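# Unload three sand cores from mould onto plywood boards

## Task

Lift three sand cores out of the mould and set them down on the plywood boards next to it, then release them: the elongated core with the rounded nose, plus the two upright bladed cores standing in the mould half on the robot's right side. The remaining two cores must stay upright in the mould.

## Robot and tools

Robot: two six-joint arms, left_arm and right_arm, each ending in a two-finger gripper. In scene coordinates the origin sits at table-top height halfway between the nominal bases; +x points out over the table, +z points up, and left_arm is on the +y side (image left/right does not follow these names). Calibrated bases: left_arm at (+0.031, +0.345, 0) m, quat_wxyz (+1.000, 0, 0, +0.008); right_arm at (+0.030, -0.335, 0) m, quat_wxyz (+1.000, 0, 0, -0.014). Both bases have +z up. Each arm reports its end_effector_position (m) and end_effector_quat_wxyz in its own base frame; these can be a few cm off, worse at long reach. That point lies between the pads, roughly 1 cm short of the fingertips. Fingers extend along the gripper's +z and close along its y.

Row layout (shared by execute_actions and move): one flat list of 14 numbers covering both arms, even when only one moves. Order: left_arm waist, shoulder, elbow, wrist pitch, wrist yaw, wrist roll, gripper opening; then the same seven for right_arm. The six joint entries are offsets, in [-1, 1], measured from the Joint targets shown at the start of that action or call (not from the previous row). Scale: 1.0 = 2.224 rad for waist, shoulder, elbow and 8.485 rad for the three wrist joints. The opening entry is absolute: +1 fully open, -1 closed; values in between aim for that grip_measured reading. Sending 0 for an arm's joints keeps it at its targets; sending its current opening keeps the gripper unchanged (0 is a real half-open command).

Joint ranges (rad): waist -2.618 to 3.054, shoulder 0.000 to 3.142, elbow 0.000 to 3.142, wrist pitch -1.571 to 1.571, wrist yaw -1.571 to 1.571, wrist roll -2.094 to 2.094. True ends may differ by up to 0.059. Asking for more than 0.059 beyond an end gets the action rejected for both arms; a bad first action rejects the whole call. "joint sent to its limit" means a joint was clipped at its real end.

execute_actions: actions = list of actions; each action is up to 15 rows, one per 1/30 s step, and the last row is held to fill 15 steps (one action = 0.5 s). Empty list just reports state. cameras picks images: cam_left_wrist, cam_right_wrist; null or ["all"] gives both, [] none.

move: target is one 14-number row or a list of up to 15 rows, all offsets counted from the same starting Joint targets. speed (rad/s, 0.01 to 12.57, default 0.5) caps the fastest joint, one value or one per target. blend (rad) rounds corners between list targets. opening_speed (0.2 or more, per second on the -1..+1 scale) ramps the grippers; use a low value to close gently. blocking=false returns after about 0.5 s while the move continues. Joints move together, so the hand follows a curve; nothing avoids obstacles or the other arm. The result adds a "move:" line: done, off_target (resting >0.035 rad from target, possibly blocked by contact or weight), moving, held (a check withheld steps or the clearance check halted the path) or fault; limits=held flags withheld steps. Whole move is capped at 10 s.

wait: seconds 0 to 10; lets time pass with last commands held; returns early if a running move finishes. stop: brakes a running move, needs some stopping distance. zoom_image: camera (one of the wrist cameras), region [x0, y0, x1, y1] pixels in its latest image, at most 504x504; images are 896x504. finished_scene: scene = the current scene number; irreversible, ends the scene.

Reading results: Joint positions/velocities per arm list the six joints (rad, rad/s) then pad gap (m; 0.094 open). "within noise" means the arm is still. Joint targets are the base for your next offsets. grip_measured reads opening on the command scale, up to ~2.7 mm wide when empty, and slightly narrower than a hard part when squeezing, more so for round or small parts. Force builds once the command is about 0.05 below first-contact reading (0.11 for round/small). grip_effort_nm is motor effort (negative closes) and is not a reliable grasp indicator. Joint torques include gravity; joints 1–3 wrap sign past ±28 N m. "joint command not followed" means the clearance check altered targets. Lead limits: targets stay within 0.339 rad (big joints) or 2.2 rad (wrists) of measured, and if the hand would jump over 200 mm the targets are scaled back, so large motions take several actions.

Cautions: do not drop cores, release them while moving, slam or strike them, or push hard; nothing may fall off the table. Loose items may be nudged now and then. Never let the arms collide or one gripper pinch the other's fingers. To end a press, command targets back past the measured positions. Avoid long holds with outstretched arms or pushing against unreachable poses: motors heat (MOTOR HOT at 75 °C, fault fold at 90 °C, collapse at 100 °C). Camera cables touching things count as the arm touching them. Open clearly above grip_measured to release.

Each tool is called after ">>>" as name(argument=value, ...) on one line, values as JSON.

## Session

>>> execute_actions(actions=[])

Scene clock: 0.00 s.
left_arm: end_effector_position=(+0.3631, -0.0246, +0.2028) grip_measured=+1.000 grip_effort_nm=n/a end_effector_quat_wxyz=(+0.569, -0.059, +0.818, -0.064) | right_arm: end_effector_position=(+0.3464, +0.0127, +0.2781) grip_measured=+1.000 grip_effort_nm=n/a end_effector_quat_wxyz=(+0.512, -0.227, +0.829, +0.002)
Joint positions: left_arm=[-0.095 1.034 0.566 0.116 -0.051 -0.203 0.094] | right_arm=[-0.154 1.056 1.018 -0.499 -0.37 -0.476 0.094]
Joint velocities: within noise
Joint torques (N m): no reading
Heat: left arm: 32 °C; right arm: 36 °C.
Joint targets: left_arm=[-0.095 1.027 0.576 0.117 -0.051 -0.202] | right_arm=[-0.154 1.049 1.030 -0.497 -0.374 -0.475]
Tool commands: left_gripper/opening=+1.0 right_gripper/opening=+1.0

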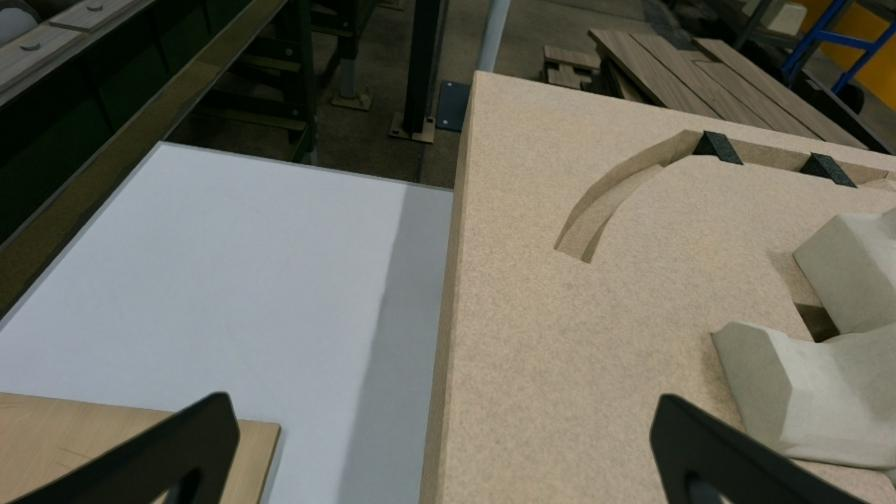

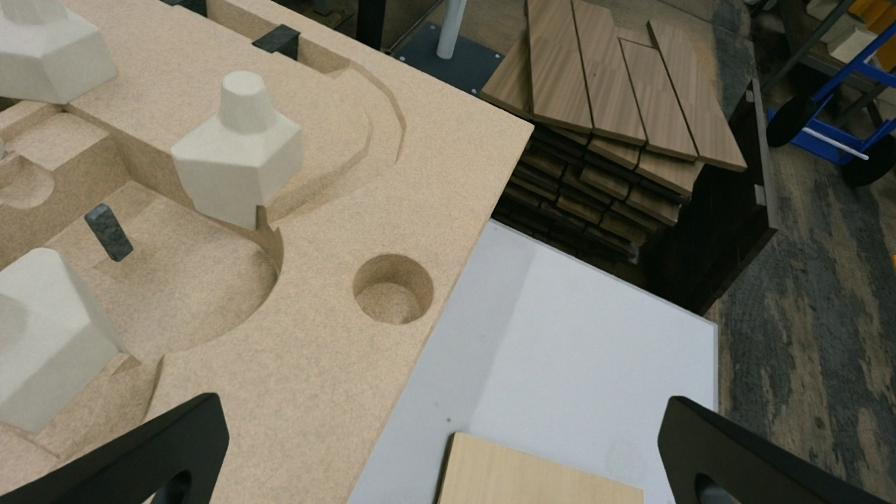

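>>> move(target=[-0.0922,0.3123,0.6695,-0.1899,0.0060,0.0238,1,0.2041,0.3024,0.4654,-0.1175,0.0441,0.0560,1], speed=0.7)

Scene clock: 23.20 s.
left_arm: end_effector_position=(+0.3531, -0.1041, +0.2907) grip_measured=+1.000 grip_effort_nm=0.032 end_effector_quat_wxyz=(+0.207, +0.139, +0.968, -0.028) | right_arm: end_effector_position=(+0.3539, +0.1105, +0.2879) grip_measured=+1.000 grip_effort_nm=0.022 end_effector_quat_wxyz=(+0.204, -0.149, +0.967, +0.033)
Joint positions: left_arm=[-0.293 1.705 2.041 -1.487 -0.007 -0.007 0.094] | right_arm=[0.297 1.712 2.037 -1.479 -0.006 -0.008 0.094]
Joint velocities: within noise
Joint torques (N m): left_arm=[-0.57 -5.15 6.38 1.17 0.09 0.01] | right_arm=[0.44 -5.57 7.12 0.62 0.07 0.07]
Heat: left arm: 36 °C; right arm: 39 °C.
Joint targets: left_arm=[-0.300 1.721 2.065 -1.494 -0.001 0.000] | right_arm=[0.301 1.722 2.065 -1.494 0.000 0.000]
move: done

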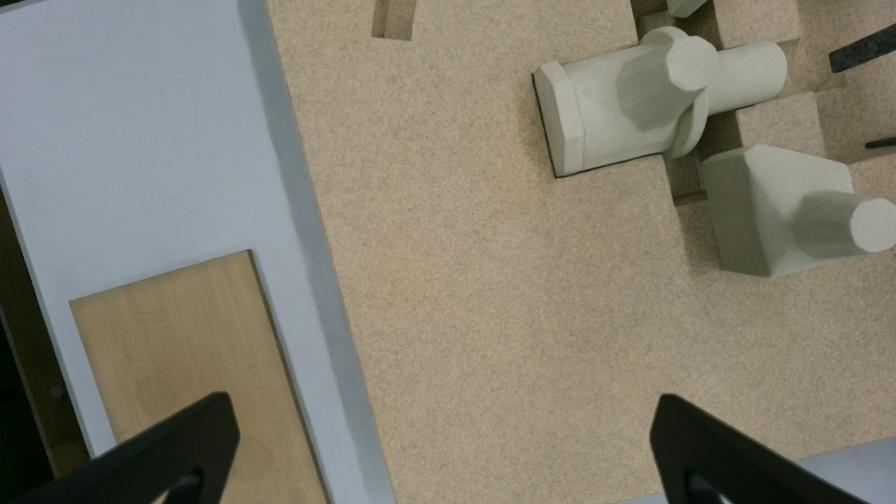

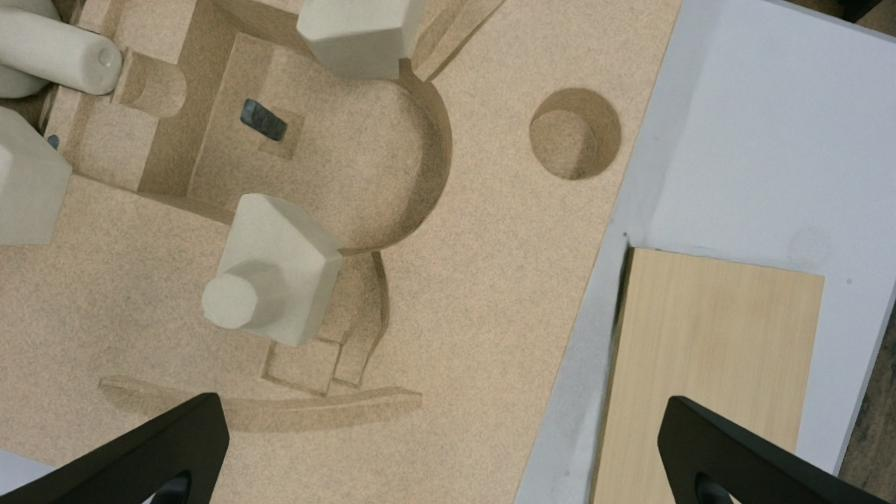

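>>> move(target=[0.18,0,0,0,0,0,1,0.27,0,0,0,0,0,1], speed=0.7)

>>> move(target=[-0.405,0,0,0,0,0,1,-0.3,0,0,0,0,0,1], speed=0.7)

Scene clock: 27.90 s.
left_arm: end_effector_position=(+0.3660, +0.0381, +0.2906) grip_measured=+1.000 grip_effort_nm=0.027 end_effector_quat_wxyz=(+0.208, -0.052, +0.977, +0.012) | right_arm: end_effector_position=(+0.2277, +0.2922, +0.2877) grip_measured=+1.000 grip_effort_nm=0.027 end_effector_quat_wxyz=(+0.185, -0.430, +0.879, +0.091)
Joint positions: left_arm=[0.099 1.705 2.041 -1.487 -0.004 -0.006 0.094] | right_arm=[0.904 1.712 2.037 -1.48 -0.004 -0.006 0.094]
Joint velocities: within noise
Joint torques (N m): left_arm=[0.06 -5.16 6.31 1.15 0.07 0] | right_arm=[-0.12 -5.56 7.1 0.63 0.03 0.04]
Heat: left arm: 35 °C; right arm: 38 °C.
Joint targets: left_arm=[0.100 1.721 2.065 -1.494 0.000 0.000] | right_arm=[0.901 1.722 2.065 -1.494 0.000 0.001]
move: done

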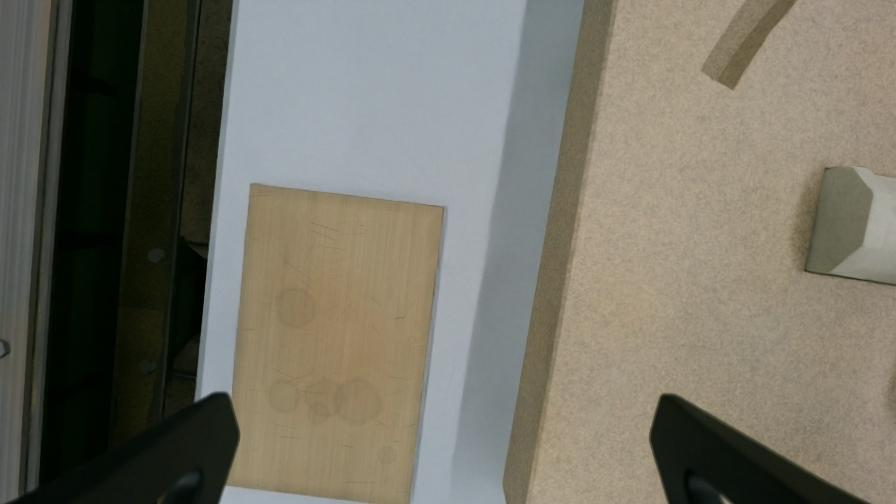

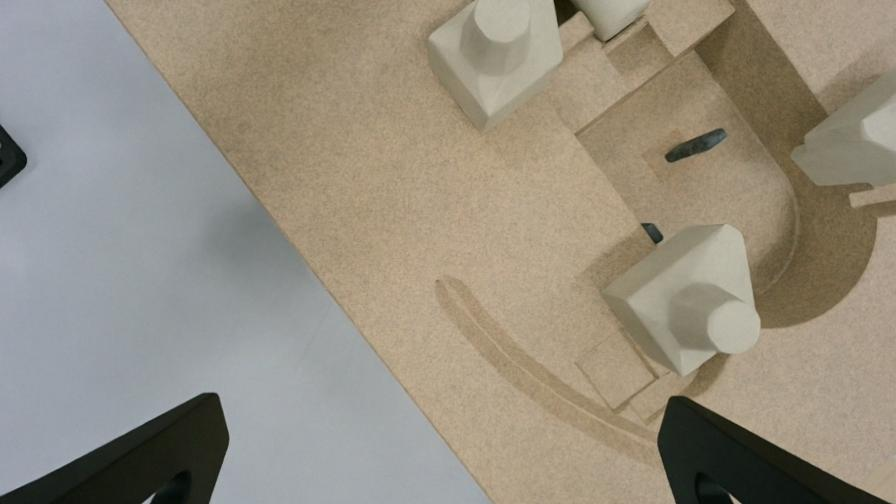

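Scene clock: 29.60 s.
left_arm: end_effector_position=(+0.2564, -0.2639, +0.2906) grip_measured=+1.000 grip_effort_nm=0.027 end_effector_quat_wxyz=(+0.191, +0.380, +0.901, -0.082) | right_arm: end_effector_position=(+0.3602, +0.0864, +0.2877) grip_measured=+1.000 grip_effort_nm=0.017 end_effector_quat_wxyz=(+0.205, -0.116, +0.972, +0.023)
Joint positions: left_arm=[-0.802 1.705 2.041 -1.487 0.001 -0.005 0.094] | right_arm=[0.233 1.712 2.037 -1.48 0 -0.005 0.094]
Joint velocities: within noise
Joint torques (N m): left_arm=[0.12 -5.14 6.38 1.16 0 -0.01] | right_arm=[0.03 -5.55 7.1 0.63 -0.01 0.03]
Heat: left arm: 35 °C; right arm: 38 °C.
Joint targets: left_arm=[-0.801 1.721 2.065 -1.494 0.000 0.000] | right_arm=[0.234 1.722 2.065 -1.494 0.000 0.001]
move: done

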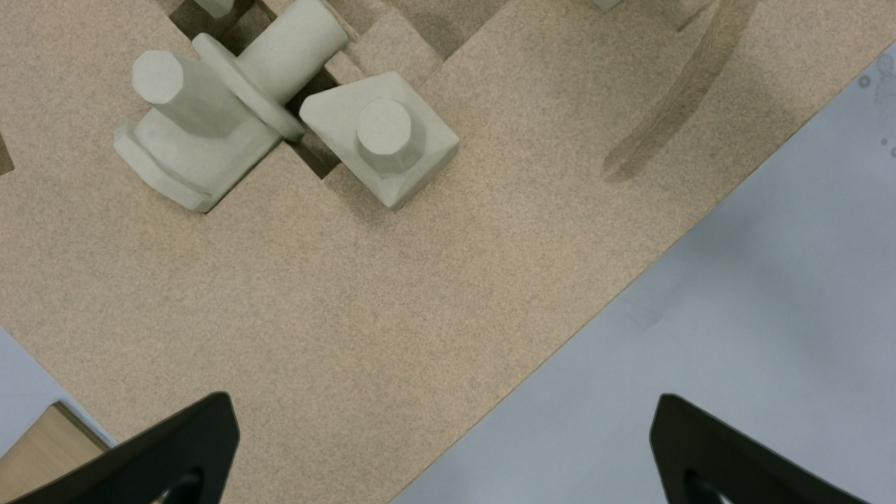

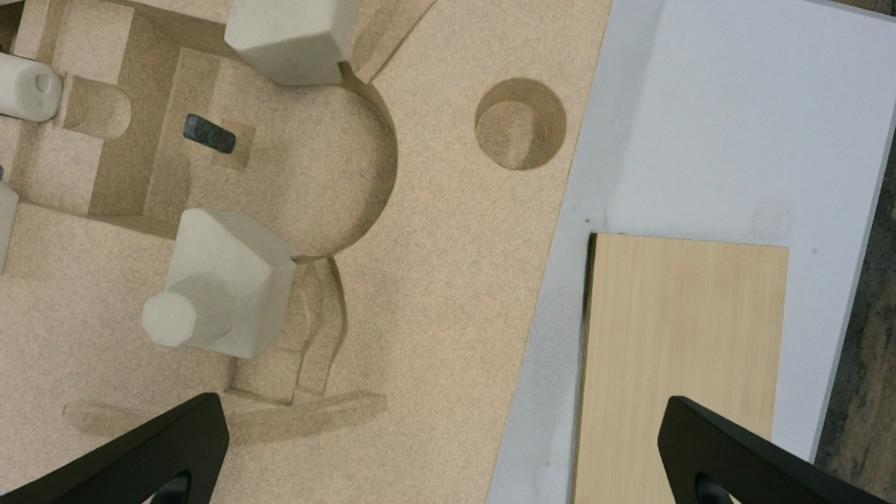

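>>> move(target=[0.36,0,0,0,0,0,-1,0,0,0,0.0311,0,0,-1], speed=0.7, cameras=["cam_right_wrist"])

Scene clock: 43.00 s.
left_arm: end_effector_position=(+0.3679, +0.0018, +0.2906) grip_measured=-0.983 grip_effort_nm=-0.901 end_effector_quat_wxyz=(+0.208, -0.003, +0.978, +0.001) | right_arm: end_effector_position=(+0.4082, +0.0978, +0.3166) grip_measured=-0.992 grip_effort_nm=-0.398 end_effector_quat_wxyz=(+0.315, -0.113, +0.942, +0.036)
Joint positions: left_arm=[0.001 1.705 2.041 -1.488 -0.002 -0.004 0.001] | right_arm=[0.233 1.712 2.037 -1.25 0 -0.005 0]
Joint velocities: within noise
Joint torques (N m): left_arm=[-0.1 -5.09 6.31 1.18 0.03 -0.02] | right_arm=[0.08 -5.81 7.39 1.26 -0.01 0.04]
Heat: left arm: 34 °C; right arm: 37 °C.
Joint targets: left_arm=[0.000 1.721 2.065 -1.494 0.000 -0.001] | right_arm=[0.234 1.722 2.065 -1.230 0.000 0.001]
move: done
Images, in order (width x height): cam_right_wrist 896x504.

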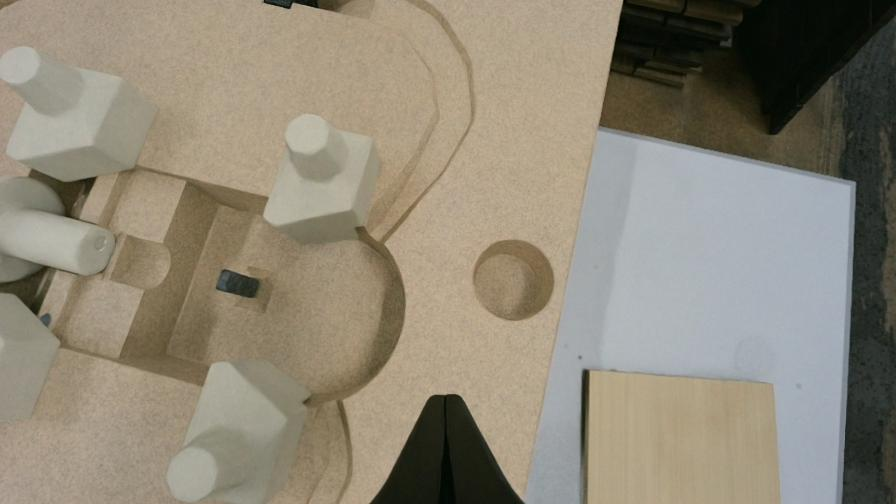

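>>> move(target=[0,0,0,0,0,0,-1,0,-0.0634,-0.2594,0.0514,0,0,-1], speed=0.7, cameras=["cam_right_wrist"])

Scene clock: 53.77 s.
left_arm: end_effector_position=(+0.3679, +0.0018, +0.2906) grip_measured=-0.983 grip_effort_nm=-0.891 end_effector_quat_wxyz=(+0.208, -0.003, +0.978, +0.001) | right_arm: end_effector_position=(+0.4170, +0.0999, +0.2122) grip_measured=-0.992 grip_effort_nm=-0.388 end_effector_quat_wxyz=(+0.310, -0.113, +0.943, +0.035)
Joint positions: left_arm=[0.001 1.705 2.041 -1.488 -0.002 -0.004 0.001] | right_arm=[0.233 1.614 1.493 -0.816 0 -0.005 0]
Joint velocities: within noise
Joint torques (N m): left_arm=[-0.06 -5.2 6.32 1.16 0.06 -0.02] | right_arm=[0.06 -9.26 5.64 1.25 -0.01 0.03]
Heat: left arm: 34 °C; right arm: 37 °C.
Joint targets: left_arm=[0.000 1.721 2.065 -1.494 0.000 -0.001] | right_arm=[0.234 1.581 1.488 -0.794 0.000 0.001]
move: done
Images, in order (width x height): cam_right_wrist 896x504.

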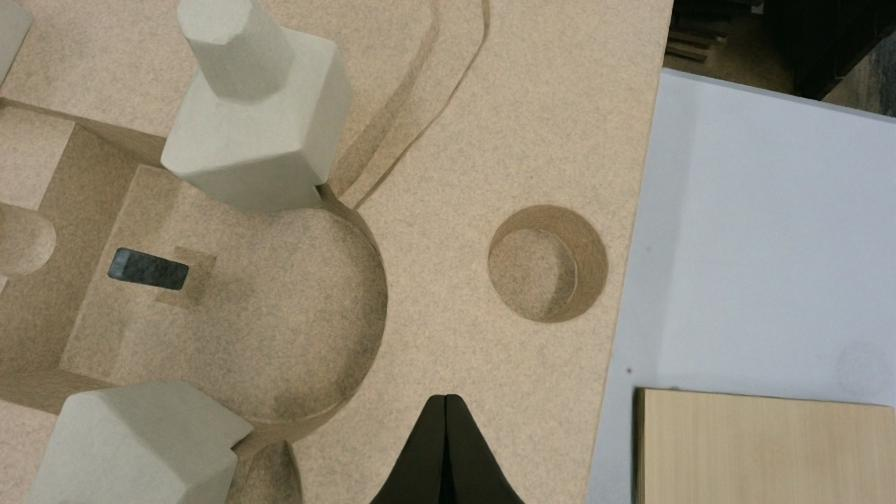

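>>> zoom_image(camera="cam_right_wrist", region=[60, 0, 560, 280])

>>> zoom_image(camera="cam_right_wrist", region=[0, 230, 400, 504])

Scaled by 1.008.

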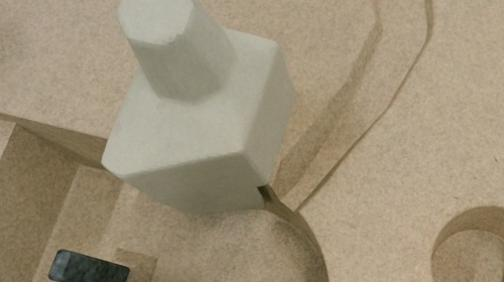

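Scaled by 1.260.

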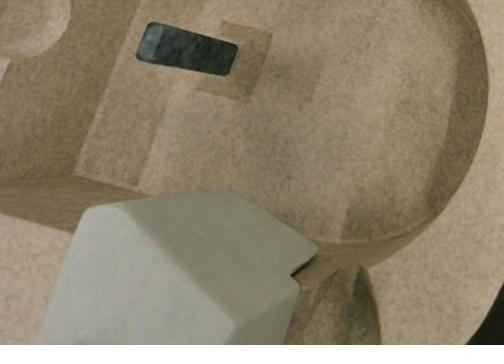

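>>> move(target=[0,0,0,0,0,0,1,0.1459,0.0603,0.0877,-0.0428,0,0,0.2], speed=0.6)

Scene clock: 114.60 s.
left_arm: end_effector_position=(+0.3679, +0.0018, +0.2906) grip_measured=+0.998 grip_effort_nm=0.144 end_effector_quat_wxyz=(+0.208, -0.003, +0.978, +0.001) | right_arm: end_effector_position=(+0.3331, +0.2103, +0.1960) grip_measured=+0.197 grip_effort_nm=0.173 end_effector_quat_wxyz=(+0.179, -0.274, +0.943, +0.051)
Joint positions: left_arm=[0.001 1.705 2.041 -1.488 -0.002 -0.004 0.094] | right_arm=[0.56 1.705 1.652 -1.143 -0.001 -0.005 0.056]
Joint velocities: within noise
Joint torques (N m): left_arm=[-0.01 -5.16 6.3 1.15 0.01 -0.03] | right_arm=[-0.23 -6.22 8.06 0.57 0 0.03]
Heat: left arm: 34 °C; right arm: 41 °C.
Joint targets: left_arm=[0.000 1.721 2.065 -1.494 0.000 -0.001] | right_arm=[0.558 1.715 1.683 -1.157 0.000 0.001]
move: done

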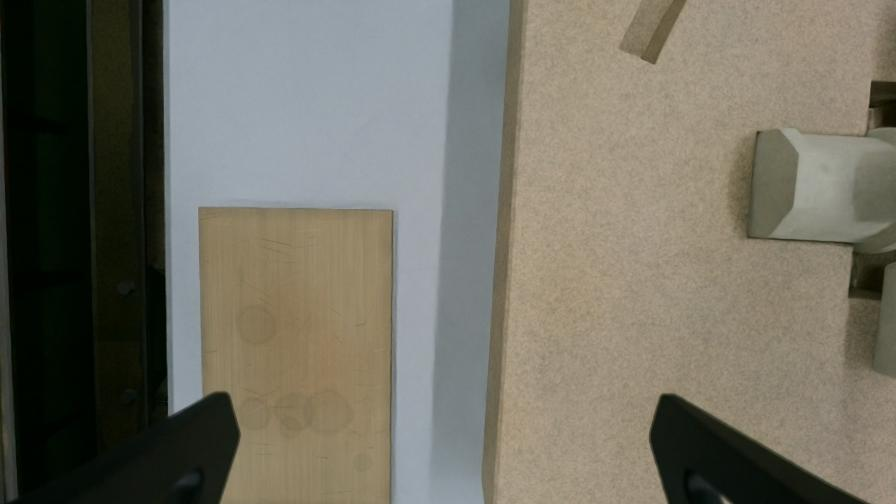

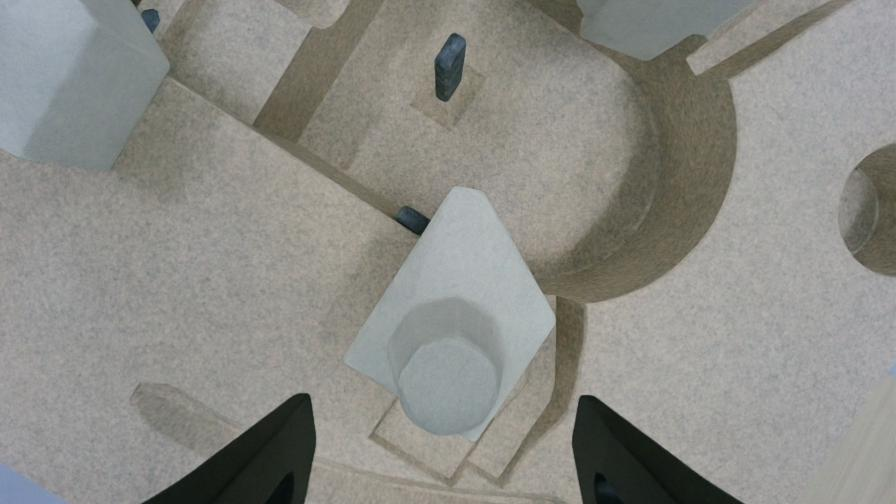

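>>> move(target=[0,0,0,0,0,0,1,0,-0.0112,-0.1003,0.0220,0,0,0.2], speed=0.25, cameras=["cam_right_wrist"])

Scene clock: 122.70 s.
left_arm: end_effector_position=(+0.3679, +0.0018, +0.2906) grip_measured=+0.998 grip_effort_nm=0.149 end_effector_quat_wxyz=(+0.208, -0.003, +0.978, +0.001) | right_arm: end_effector_position=(+0.3303, +0.2085, +0.1467) grip_measured=+0.197 grip_effort_nm=0.173 end_effector_quat_wxyz=(+0.163, -0.275, +0.946, +0.047)
Joint positions: left_arm=[0.001 1.705 2.041 -1.488 -0.002 -0.004 0.094] | right_arm=[0.56 1.705 1.467 -0.991 -0.001 -0.005 0.056]
Joint velocities: within noise
Joint torques (N m): left_arm=[0.03 -5.18 6.45 1.17 0.05 -0.04] | right_arm=[-0.14 -8.21 5.16 0.84 -0.01 0.03]
Heat: left arm: 34 °C; right arm: 39 °C.
Joint targets: left_arm=[0.000 1.721 2.065 -1.494 0.000 -0.001] | right_arm=[0.558 1.690 1.460 -0.970 0.000 0.001]
move: done
Images, in order (width x height): cam_right_wrist 896x504.

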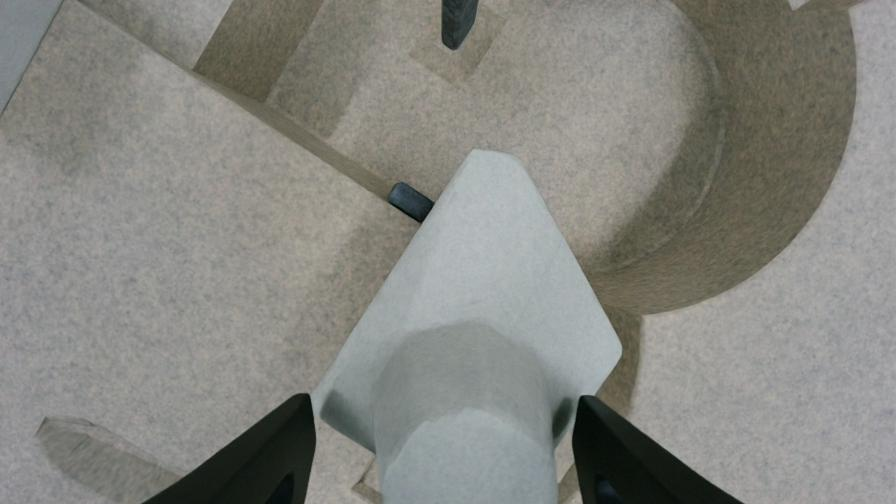

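>>> move(target=[0,0,0,0,0,0,1,-0.006,0,0,0,0,0,0.2], speed=0.2, cameras=["cam_right_wrist"])

>>> move(target=[0,0,0,0,0,0,1,0,0,0,0,0,0,-0.35], opening_speed=0.25, cameras=["cam_right_wrist"])

Scene clock: 129.93 s.
left_arm: end_effector_position=(+0.3679, +0.0018, +0.2906) grip_measured=+0.998 grip_effort_nm=0.144 end_effector_quat_wxyz=(+0.208, -0.003, +0.978, +0.001) | right_arm: end_effector_position=(+0.3324, +0.2059, +0.1468) grip_measured=+0.197 grip_effort_nm=0.178 end_effector_quat_wxyz=(+0.164, -0.271, +0.947, +0.046)
Joint positions: left_arm=[0.001 1.705 2.041 -1.488 -0.002 -0.004 0.094] | right_arm=[0.552 1.705 1.467 -0.99 -0.001 -0.005 0.056]
Joint velocities: within noise
Joint torques (N m): left_arm=[-0.05 -5.34 6.31 1.16 0.05 -0.03] | right_arm=[-0.59 -8.2 5.19 0.83 0 0.03]
Heat: left arm: 34 °C; right arm: 38 °C.
Joint targets: left_arm=[0.000 1.721 2.065 -1.494 0.000 -0.001] | right_arm=[0.545 1.690 1.460 -0.970 0.000 0.001]
move: done
Images, in order (width x height): cam_right_wrist 896x504.

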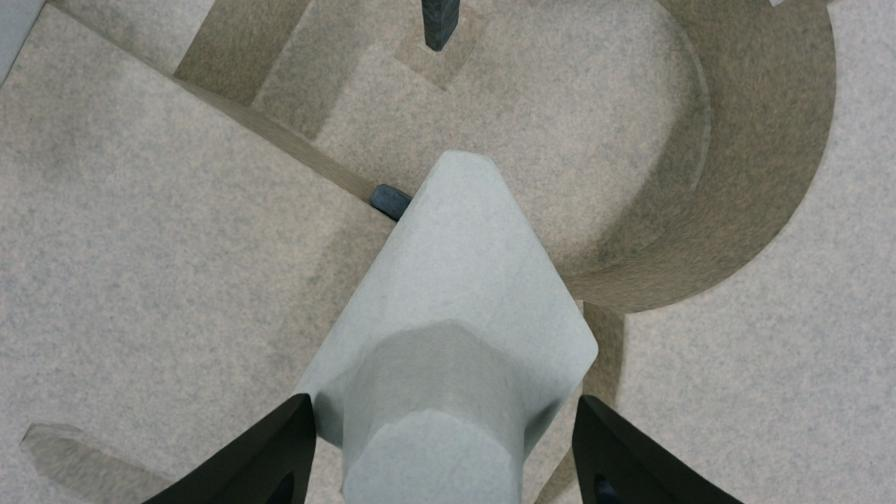

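Scene clock: 132.33 s.
left_arm: end_effector_position=(+0.3679, +0.0018, +0.2906) grip_measured=+0.998 grip_effort_nm=0.149 end_effector_quat_wxyz=(+0.208, -0.003, +0.978, +0.001) | right_arm: end_effector_position=(+0.3315, +0.2074, +0.1483) grip_measured=-0.261 grip_effort_nm=-0.994 end_effector_quat_wxyz=(+0.165, -0.269, +0.947, +0.052)
Joint positions: left_arm=[0.001 1.705 2.041 -1.488 -0.002 -0.004 0.094] | right_arm=[0.551 1.701 1.467 -0.989 -0.011 0 0.035]
Joint velocities: within noise
Joint torques (N m): left_arm=[-0.05 -5.19 6.26 1.15 0.04 -0.02] | right_arm=[-0.58 -7.84 5.18 0.84 0.09 -0.04]
Heat: left arm: 34 °C; right arm: 38 °C.
Joint targets: left_arm=[0.000 1.721 2.065 -1.494 0.000 -0.001] | right_arm=[0.545 1.690 1.460 -0.970 0.000 0.001]
move: done
Images, in order (width x height): cam_right_wrist 896x504.

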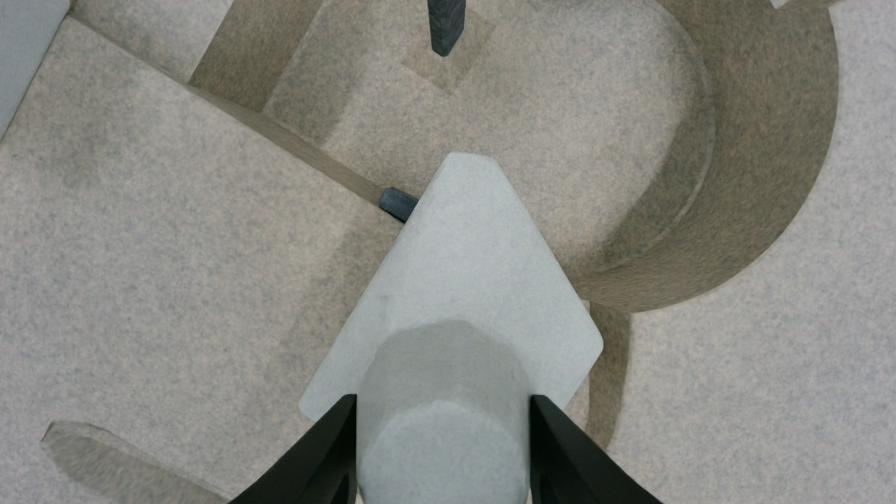

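>>> move(target=[0,0,0,0,0,0,1,0.0027,0.0022,0.0472,-0.0118,0,0,-0.34], speed=0.15, cameras=["cam_right_wrist"])

Scene clock: 138.73 s.
left_arm: end_effector_position=(+0.3679, +0.0018, +0.2906) grip_measured=+0.998 grip_effort_nm=0.134 end_effector_quat_wxyz=(+0.208, -0.003, +0.978, +0.001) | right_arm: end_effector_position=(+0.3272, +0.2034, +0.1598) grip_measured=-0.271 grip_effort_nm=-1.009 end_effector_quat_wxyz=(+0.155, -0.269, +0.949, +0.046)
Joint positions: left_arm=[0.001 1.705 2.041 -1.488 -0.002 -0.004 0.094] | right_arm=[0.551 1.701 1.52 -1.065 -0.005 0 0.034]
Joint velocities: within noise
Joint torques (N m): left_arm=[-0.06 -5.2 6.41 1.16 0.04 -0.01] | right_arm=[-0.03 -7.45 9.28 0.57 0.04 -0.04]
Heat: left arm: 34 °C; right arm: 39 °C.
Joint targets: left_arm=[0.000 1.721 2.065 -1.494 0.000 -0.001] | right_arm=[0.551 1.695 1.565 -1.070 0.000 0.000]
move: off_target (right_arm); right_arm: the elbow is farthest, 0.045 rad from its target
Images, in order (width x height): cam_right_wrist 896x504.

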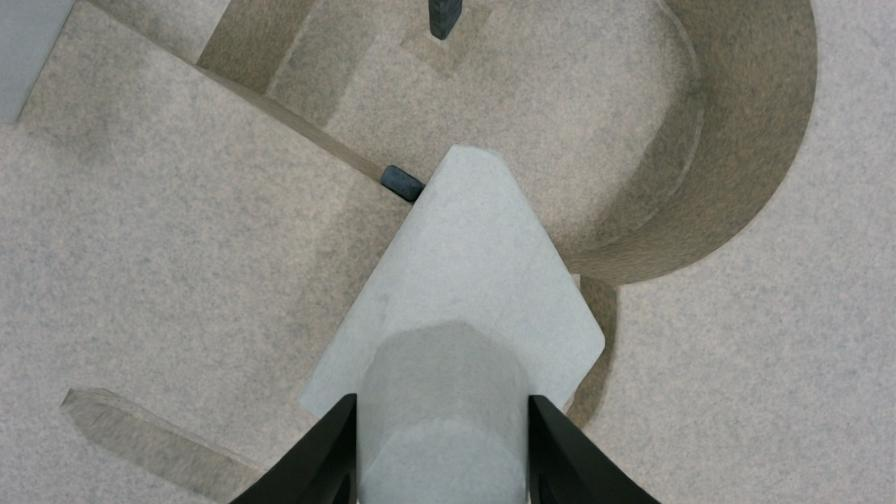

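>>> move(target=[0,0,0,0,0,0,1,0,0.0045,0.06,-0.0121,0,0,-0.34], speed=0.15, cameras=["cam_right_wrist"])

Scene clock: 142.40 s.
left_arm: end_effector_position=(+0.3679, +0.0018, +0.2906) grip_measured=+0.998 grip_effort_nm=0.144 end_effector_quat_wxyz=(+0.208, -0.003, +0.978, +0.001) | right_arm: end_effector_position=(+0.3251, +0.2021, +0.1918) grip_measured=-0.272 grip_effort_nm=-1.004 end_effector_quat_wxyz=(+0.156, -0.269, +0.949, +0.046)
Joint positions: left_arm=[0.001 1.705 2.041 -1.488 -0.002 -0.004 0.094] | right_arm=[0.551 1.705 1.652 -1.191 -0.005 0 0.034]
Joint velocities: within noise
Joint torques (N m): left_arm=[-0.03 -5.2 6.39 1.17 0.05 -0.01] | right_arm=[-0.06 -6.89 9.31 0.75 0.04 -0.04]
Heat: left arm: 34 °C; right arm: 39 °C.
Joint targets: left_arm=[0.000 1.721 2.065 -1.494 0.000 -0.001] | right_arm=[0.551 1.705 1.698 -1.173 0.000 0.000]
move: off_target (right_arm); right_arm: the elbow is farthest, 0.047 rad from its target
Images, in order (width x height): cam_right_wrist 896x504.

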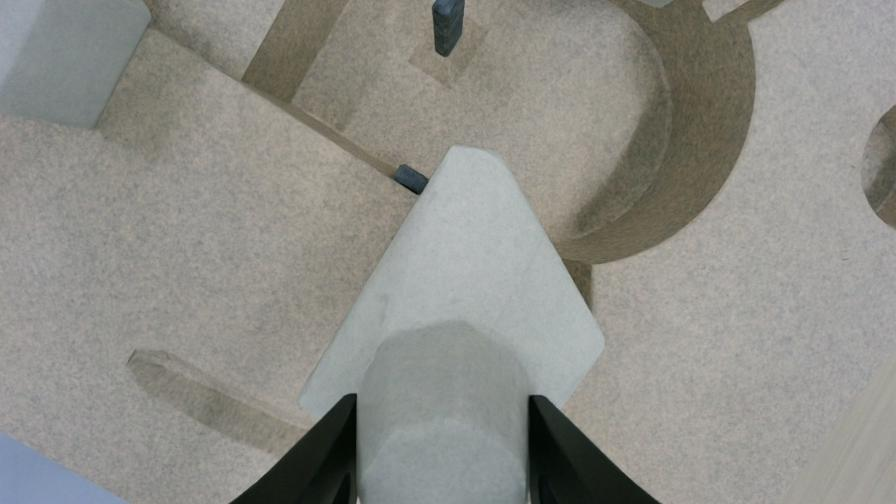

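>>> move(target=[[0,0,0,0,0,0,1,0,0.0169,0.08,-0.0197,0,0,-0.34],[0,0,0,0,0,0,1,0,0.0495,0.1897,-0.0326,0,0,-0.34]], speed=0.25, cameras=["cam_right_wrist"])

Scene clock: 150.37 s.
left_arm: end_effector_position=(+0.3679, +0.0018, +0.2906) grip_measured=+0.998 grip_effort_nm=0.149 end_effector_quat_wxyz=(+0.208, -0.003, +0.978, +0.001) | right_arm: end_effector_position=(+0.3337, +0.2074, +0.2643) grip_measured=-0.272 grip_effort_nm=-1.004 end_effector_quat_wxyz=(+0.174, -0.268, +0.946, +0.051)
Joint positions: left_arm=[0.001 1.705 2.041 -1.488 -0.002 -0.004 0.094] | right_arm=[0.551 1.814 2.077 -1.47 -0.005 0 0.034]
Joint velocities: within noise
Joint torques (N m): left_arm=[-0.02 -5.18 6.3 1.16 0.05 -0.02] | right_arm=[-0.02 -7.17 8.5 0.86 0.03 -0.04]
Heat: left arm: 34 °C; right arm: 39 °C.
Joint targets: left_arm=[0.000 1.721 2.065 -1.494 0.000 -0.001] | right_arm=[0.551 1.815 2.121 -1.449 0.000 0.000]
move: off_target (right_arm); right_arm: the elbow is farthest, 0.043 rad from its target
Images, in order (width x height): cam_right_wrist 896x504.

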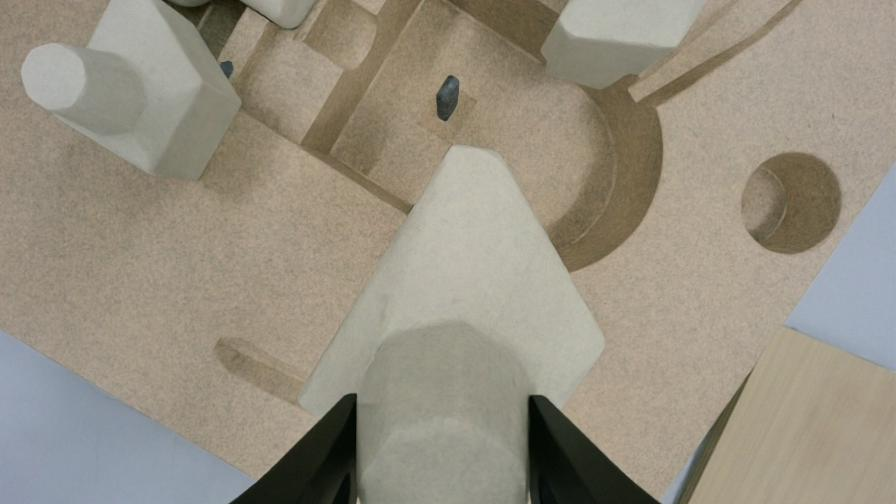

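>>> move(target=[-0.4047,0,0,0.0877,0.0471,0,1,-0.36,0,0,0,0,0,-0.34], speed=0.5)

Scene clock: 158.27 s.
left_arm: end_effector_position=(+0.2457, -0.4185, +0.4193) grip_measured=+0.998 grip_effort_nm=0.139 end_effector_quat_wxyz=(+0.405, +0.452, +0.699, -0.378) | right_arm: end_effector_position=(+0.3802, -0.0978, +0.2641) grip_measured=-0.272 grip_effort_nm=-1.009 end_effector_quat_wxyz=(+0.179, +0.125, +0.976, -0.024)
Joint positions: left_arm=[-0.903 1.705 2.041 -0.767 0.388 -0.004 0.094] | right_arm=[-0.253 1.814 2.077 -1.471 0.002 0 0.034]
Joint velocities: within noise
Joint torques (N m): left_arm=[0.31 -5.89 6.97 2.26 0.27 -0.02] | right_arm=[0.4 -7.15 8.51 0.89 -0.03 -0.04]
Heat: left arm: 34 °C; right arm: 39 °C.
Joint targets: left_arm=[-0.900 1.721 2.065 -0.750 0.399 -0.001] | right_arm=[-0.250 1.815 2.121 -1.450 0.000 0.000]
move: off_target (right_arm); right_arm: the elbow is farthest, 0.044 rad from its target

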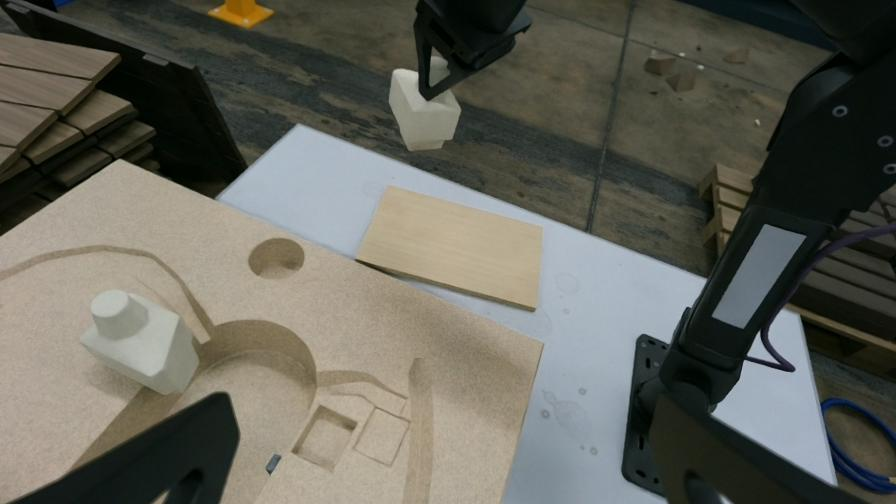

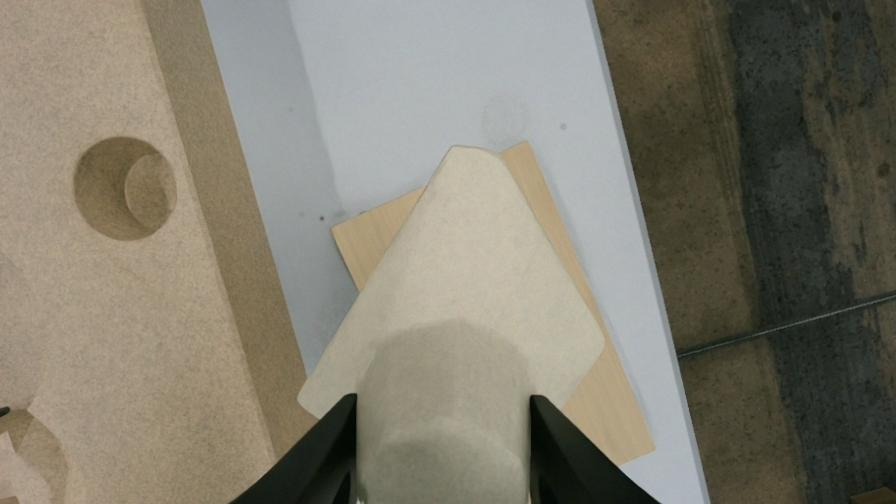

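>>> zoom_image(camera="cam_left_wrist", region=[350, 0, 550, 200])

>>> zoom_image(camera="cam_left_wrist", region=[0, 150, 504, 504])

Scaled by 2.520.

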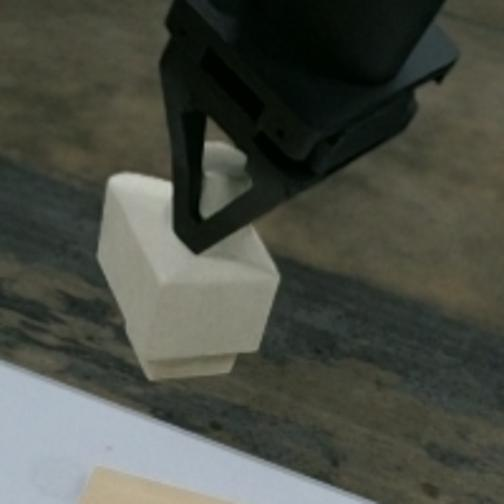

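Scaled by 1.000.

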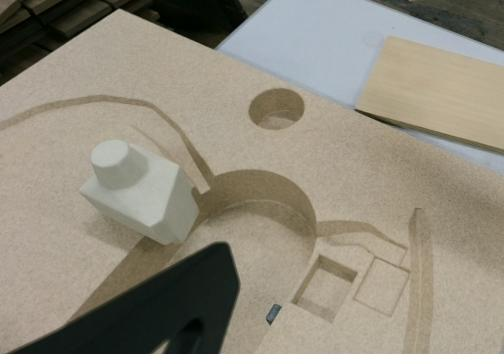

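>>> move(target=[[0,0,0,0,0,0,1,-0.0225,-0.0675,-0.2163,0.0324,0,0,-0.34],[0,0,0,0,0,0,1,-0.0225,-0.0764,-0.3197,0.056,0,0,-0.34],[0,0,0,0,0,0,1,-0.0225,-0.0697,-0.3826,0.0737,0,0,-0.34]], speed=0.3)

>>> zoom_image(camera="cam_left_wrist", region=[330, 30, 580, 330])

Scene clock: 186.13 s.
left_arm: end_effector_position=(+0.2457, -0.4186, +0.4195) grip_measured=+0.998 grip_effort_nm=0.144 end_effector_quat_wxyz=(+0.405, +0.452, +0.699, -0.378) | right_arm: end_effector_position=(+0.3528, -0.1055, +0.1074) grip_measured=-0.272 grip_effort_nm=-1.004 end_effector_quat_wxyz=(+0.146, +0.145, +0.978, -0.022)
Joint positions: left_arm=[-0.903 1.705 2.041 -0.766 0.389 -0.004 0.094] | right_arm=[-0.293 1.671 1.287 -0.891 0 0 0.034]
Joint velocities: within noise
Joint torques (N m): left_arm=[0.23 -5.81 7.05 2.24 0.26 -0.03] | right_arm=[-0.61 -7.46 4.29 1.22 -0.02 -0.03]
Heat: left arm: 36 °C; right arm: 42 °C.
Joint targets: left_arm=[-0.900 1.721 2.065 -0.750 0.399 -0.001] | right_arm=[-0.300 1.660 1.270 -0.824 0.000 0.000]
move: off_target (right_arm); right_arm: the wrist pitch is farthest, 0.067 rad from its target

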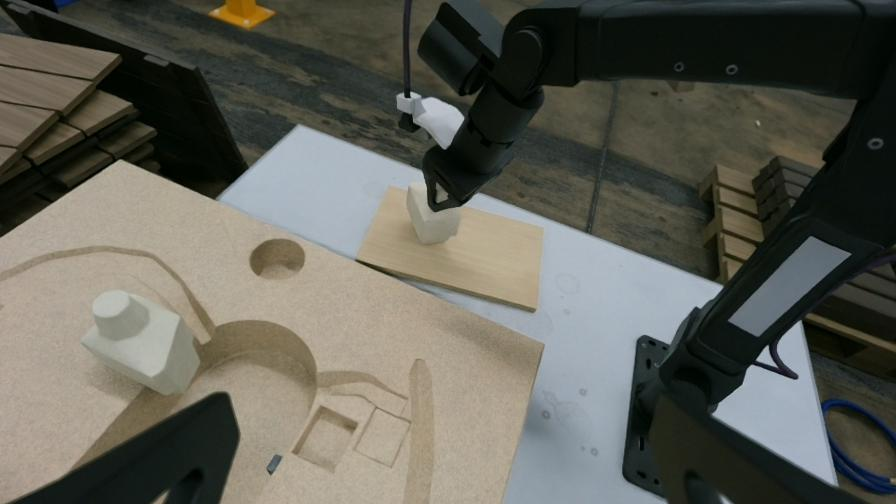

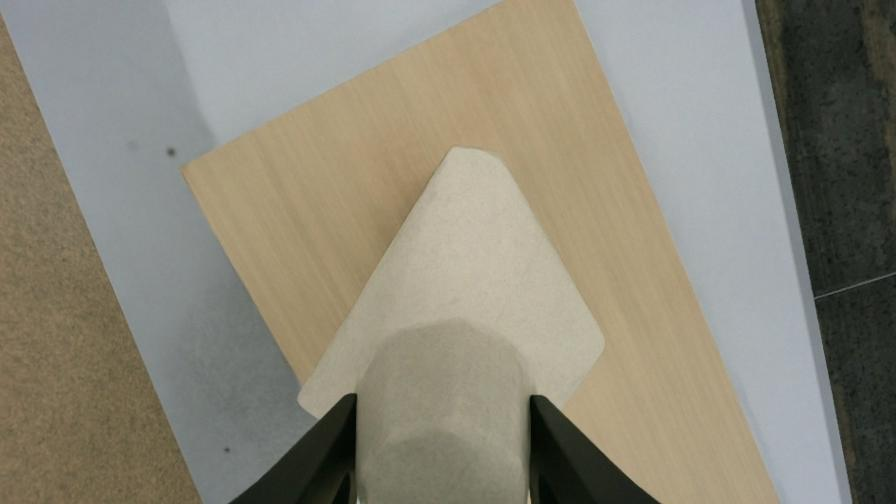

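Scaled by 1.680.

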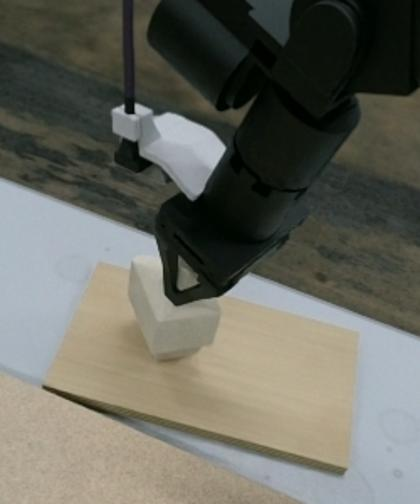

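>>> move(target=[0,0,0,0,0,0,1,0,0,0.0225,-0.003,0,0,-0.34], speed=0.2)

>>> zoom_image(camera="cam_left_wrist", region=[360, 130, 560, 330])

Scene clock: 192.60 s.
left_arm: end_effector_position=(+0.2456, -0.4186, +0.4195) grip_measured=+0.998 grip_effort_nm=0.139 end_effector_quat_wxyz=(+0.405, +0.453, +0.699, -0.378) | right_arm: end_effector_position=(+0.3533, -0.1057, +0.1081) grip_measured=-0.272 grip_effort_nm=-1.009 end_effector_quat_wxyz=(+0.147, +0.145, +0.978, -0.022)
Joint positions: left_arm=[-0.903 1.705 2.041 -0.766 0.389 -0.004 0.094] | right_arm=[-0.293 1.671 1.289 -0.892 0 0 0.034]
Joint velocities: within noise
Joint torques (N m): left_arm=[0.28 -5.81 6.97 2.26 0.25 -0.02] | right_arm=[-0.59 -7.49 7.98 0.97 -0.01 -0.04]
Heat: left arm: 37 °C; right arm: 40 °C.
Joint targets: left_arm=[-0.900 1.721 2.065 -0.750 0.399 -0.001] | right_arm=[-0.300 1.660 1.320 -0.850 0.000 0.000]
move: off_target (right_arm); right_arm: the wrist pitch is farthest, 0.042 rad from its target

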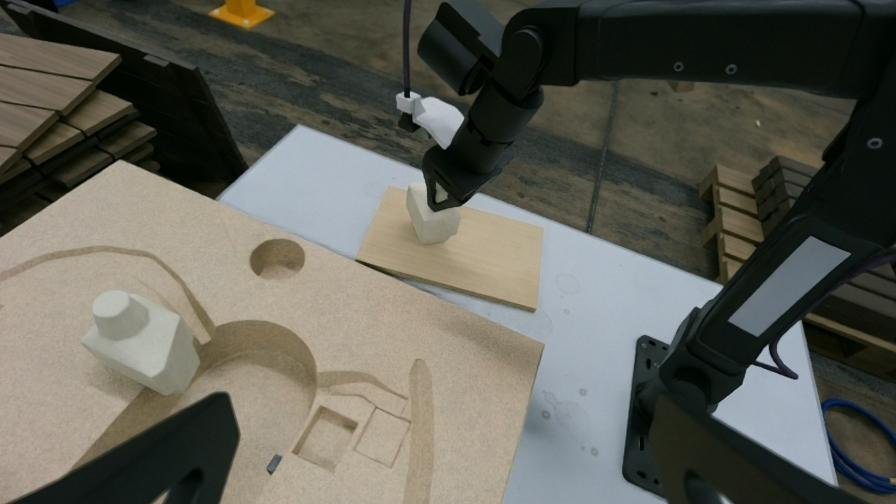

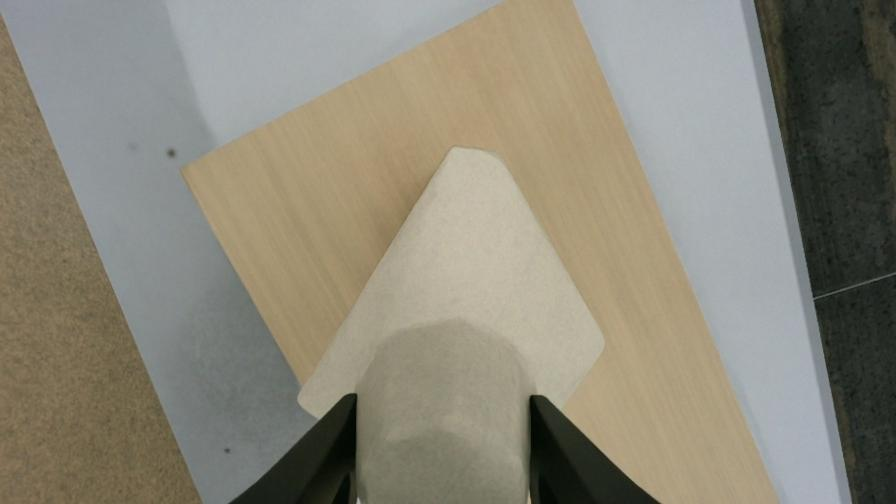

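Scaled by 2.520.

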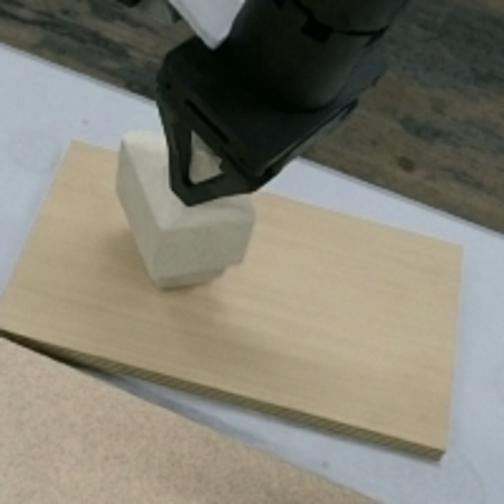

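>>> move(target=[0,0,0,0,0,0,1,0,0,-0.0427,0.0094,0,0,-0.34], speed=0.1, cameras=["cam_right_wrist"])

Scene clock: 198.10 s.
left_arm: end_effector_position=(+0.2456, -0.4186, +0.4195) grip_measured=+0.998 grip_effort_nm=0.134 end_effector_quat_wxyz=(+0.405, +0.453, +0.699, -0.378) | right_arm: end_effector_position=(+0.3519, -0.1052, +0.1064) grip_measured=-0.272 grip_effort_nm=-1.009 end_effector_quat_wxyz=(+0.157, +0.144, +0.977, -0.023)
Joint positions: left_arm=[-0.903 1.705 2.041 -0.766 0.389 -0.004 0.094] | right_arm=[-0.293 1.648 1.251 -0.855 0 0 0.034]
Joint velocities: within noise
Joint torques (N m): left_arm=[0.17 -5.86 6.97 2.27 0.28 -0.01] | right_arm=[-0.58 -5.59 3.7 1.41 -0.01 -0.04]
Heat: left arm: 37 °C; right arm: 39 °C.
Joint targets: left_arm=[-0.900 1.721 2.065 -0.750 0.399 -0.001] | right_arm=[-0.300 1.660 1.225 -0.770 0.000 0.000]
move: off_target (right_arm); right_arm: the wrist pitch is farthest, 0.085 rad from its target
Images, in order (width x height): cam_right_wrist 896x504.

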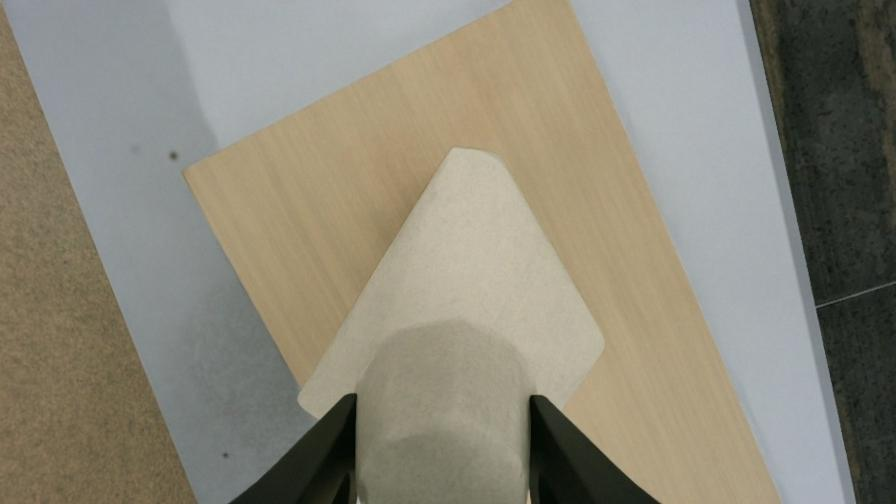

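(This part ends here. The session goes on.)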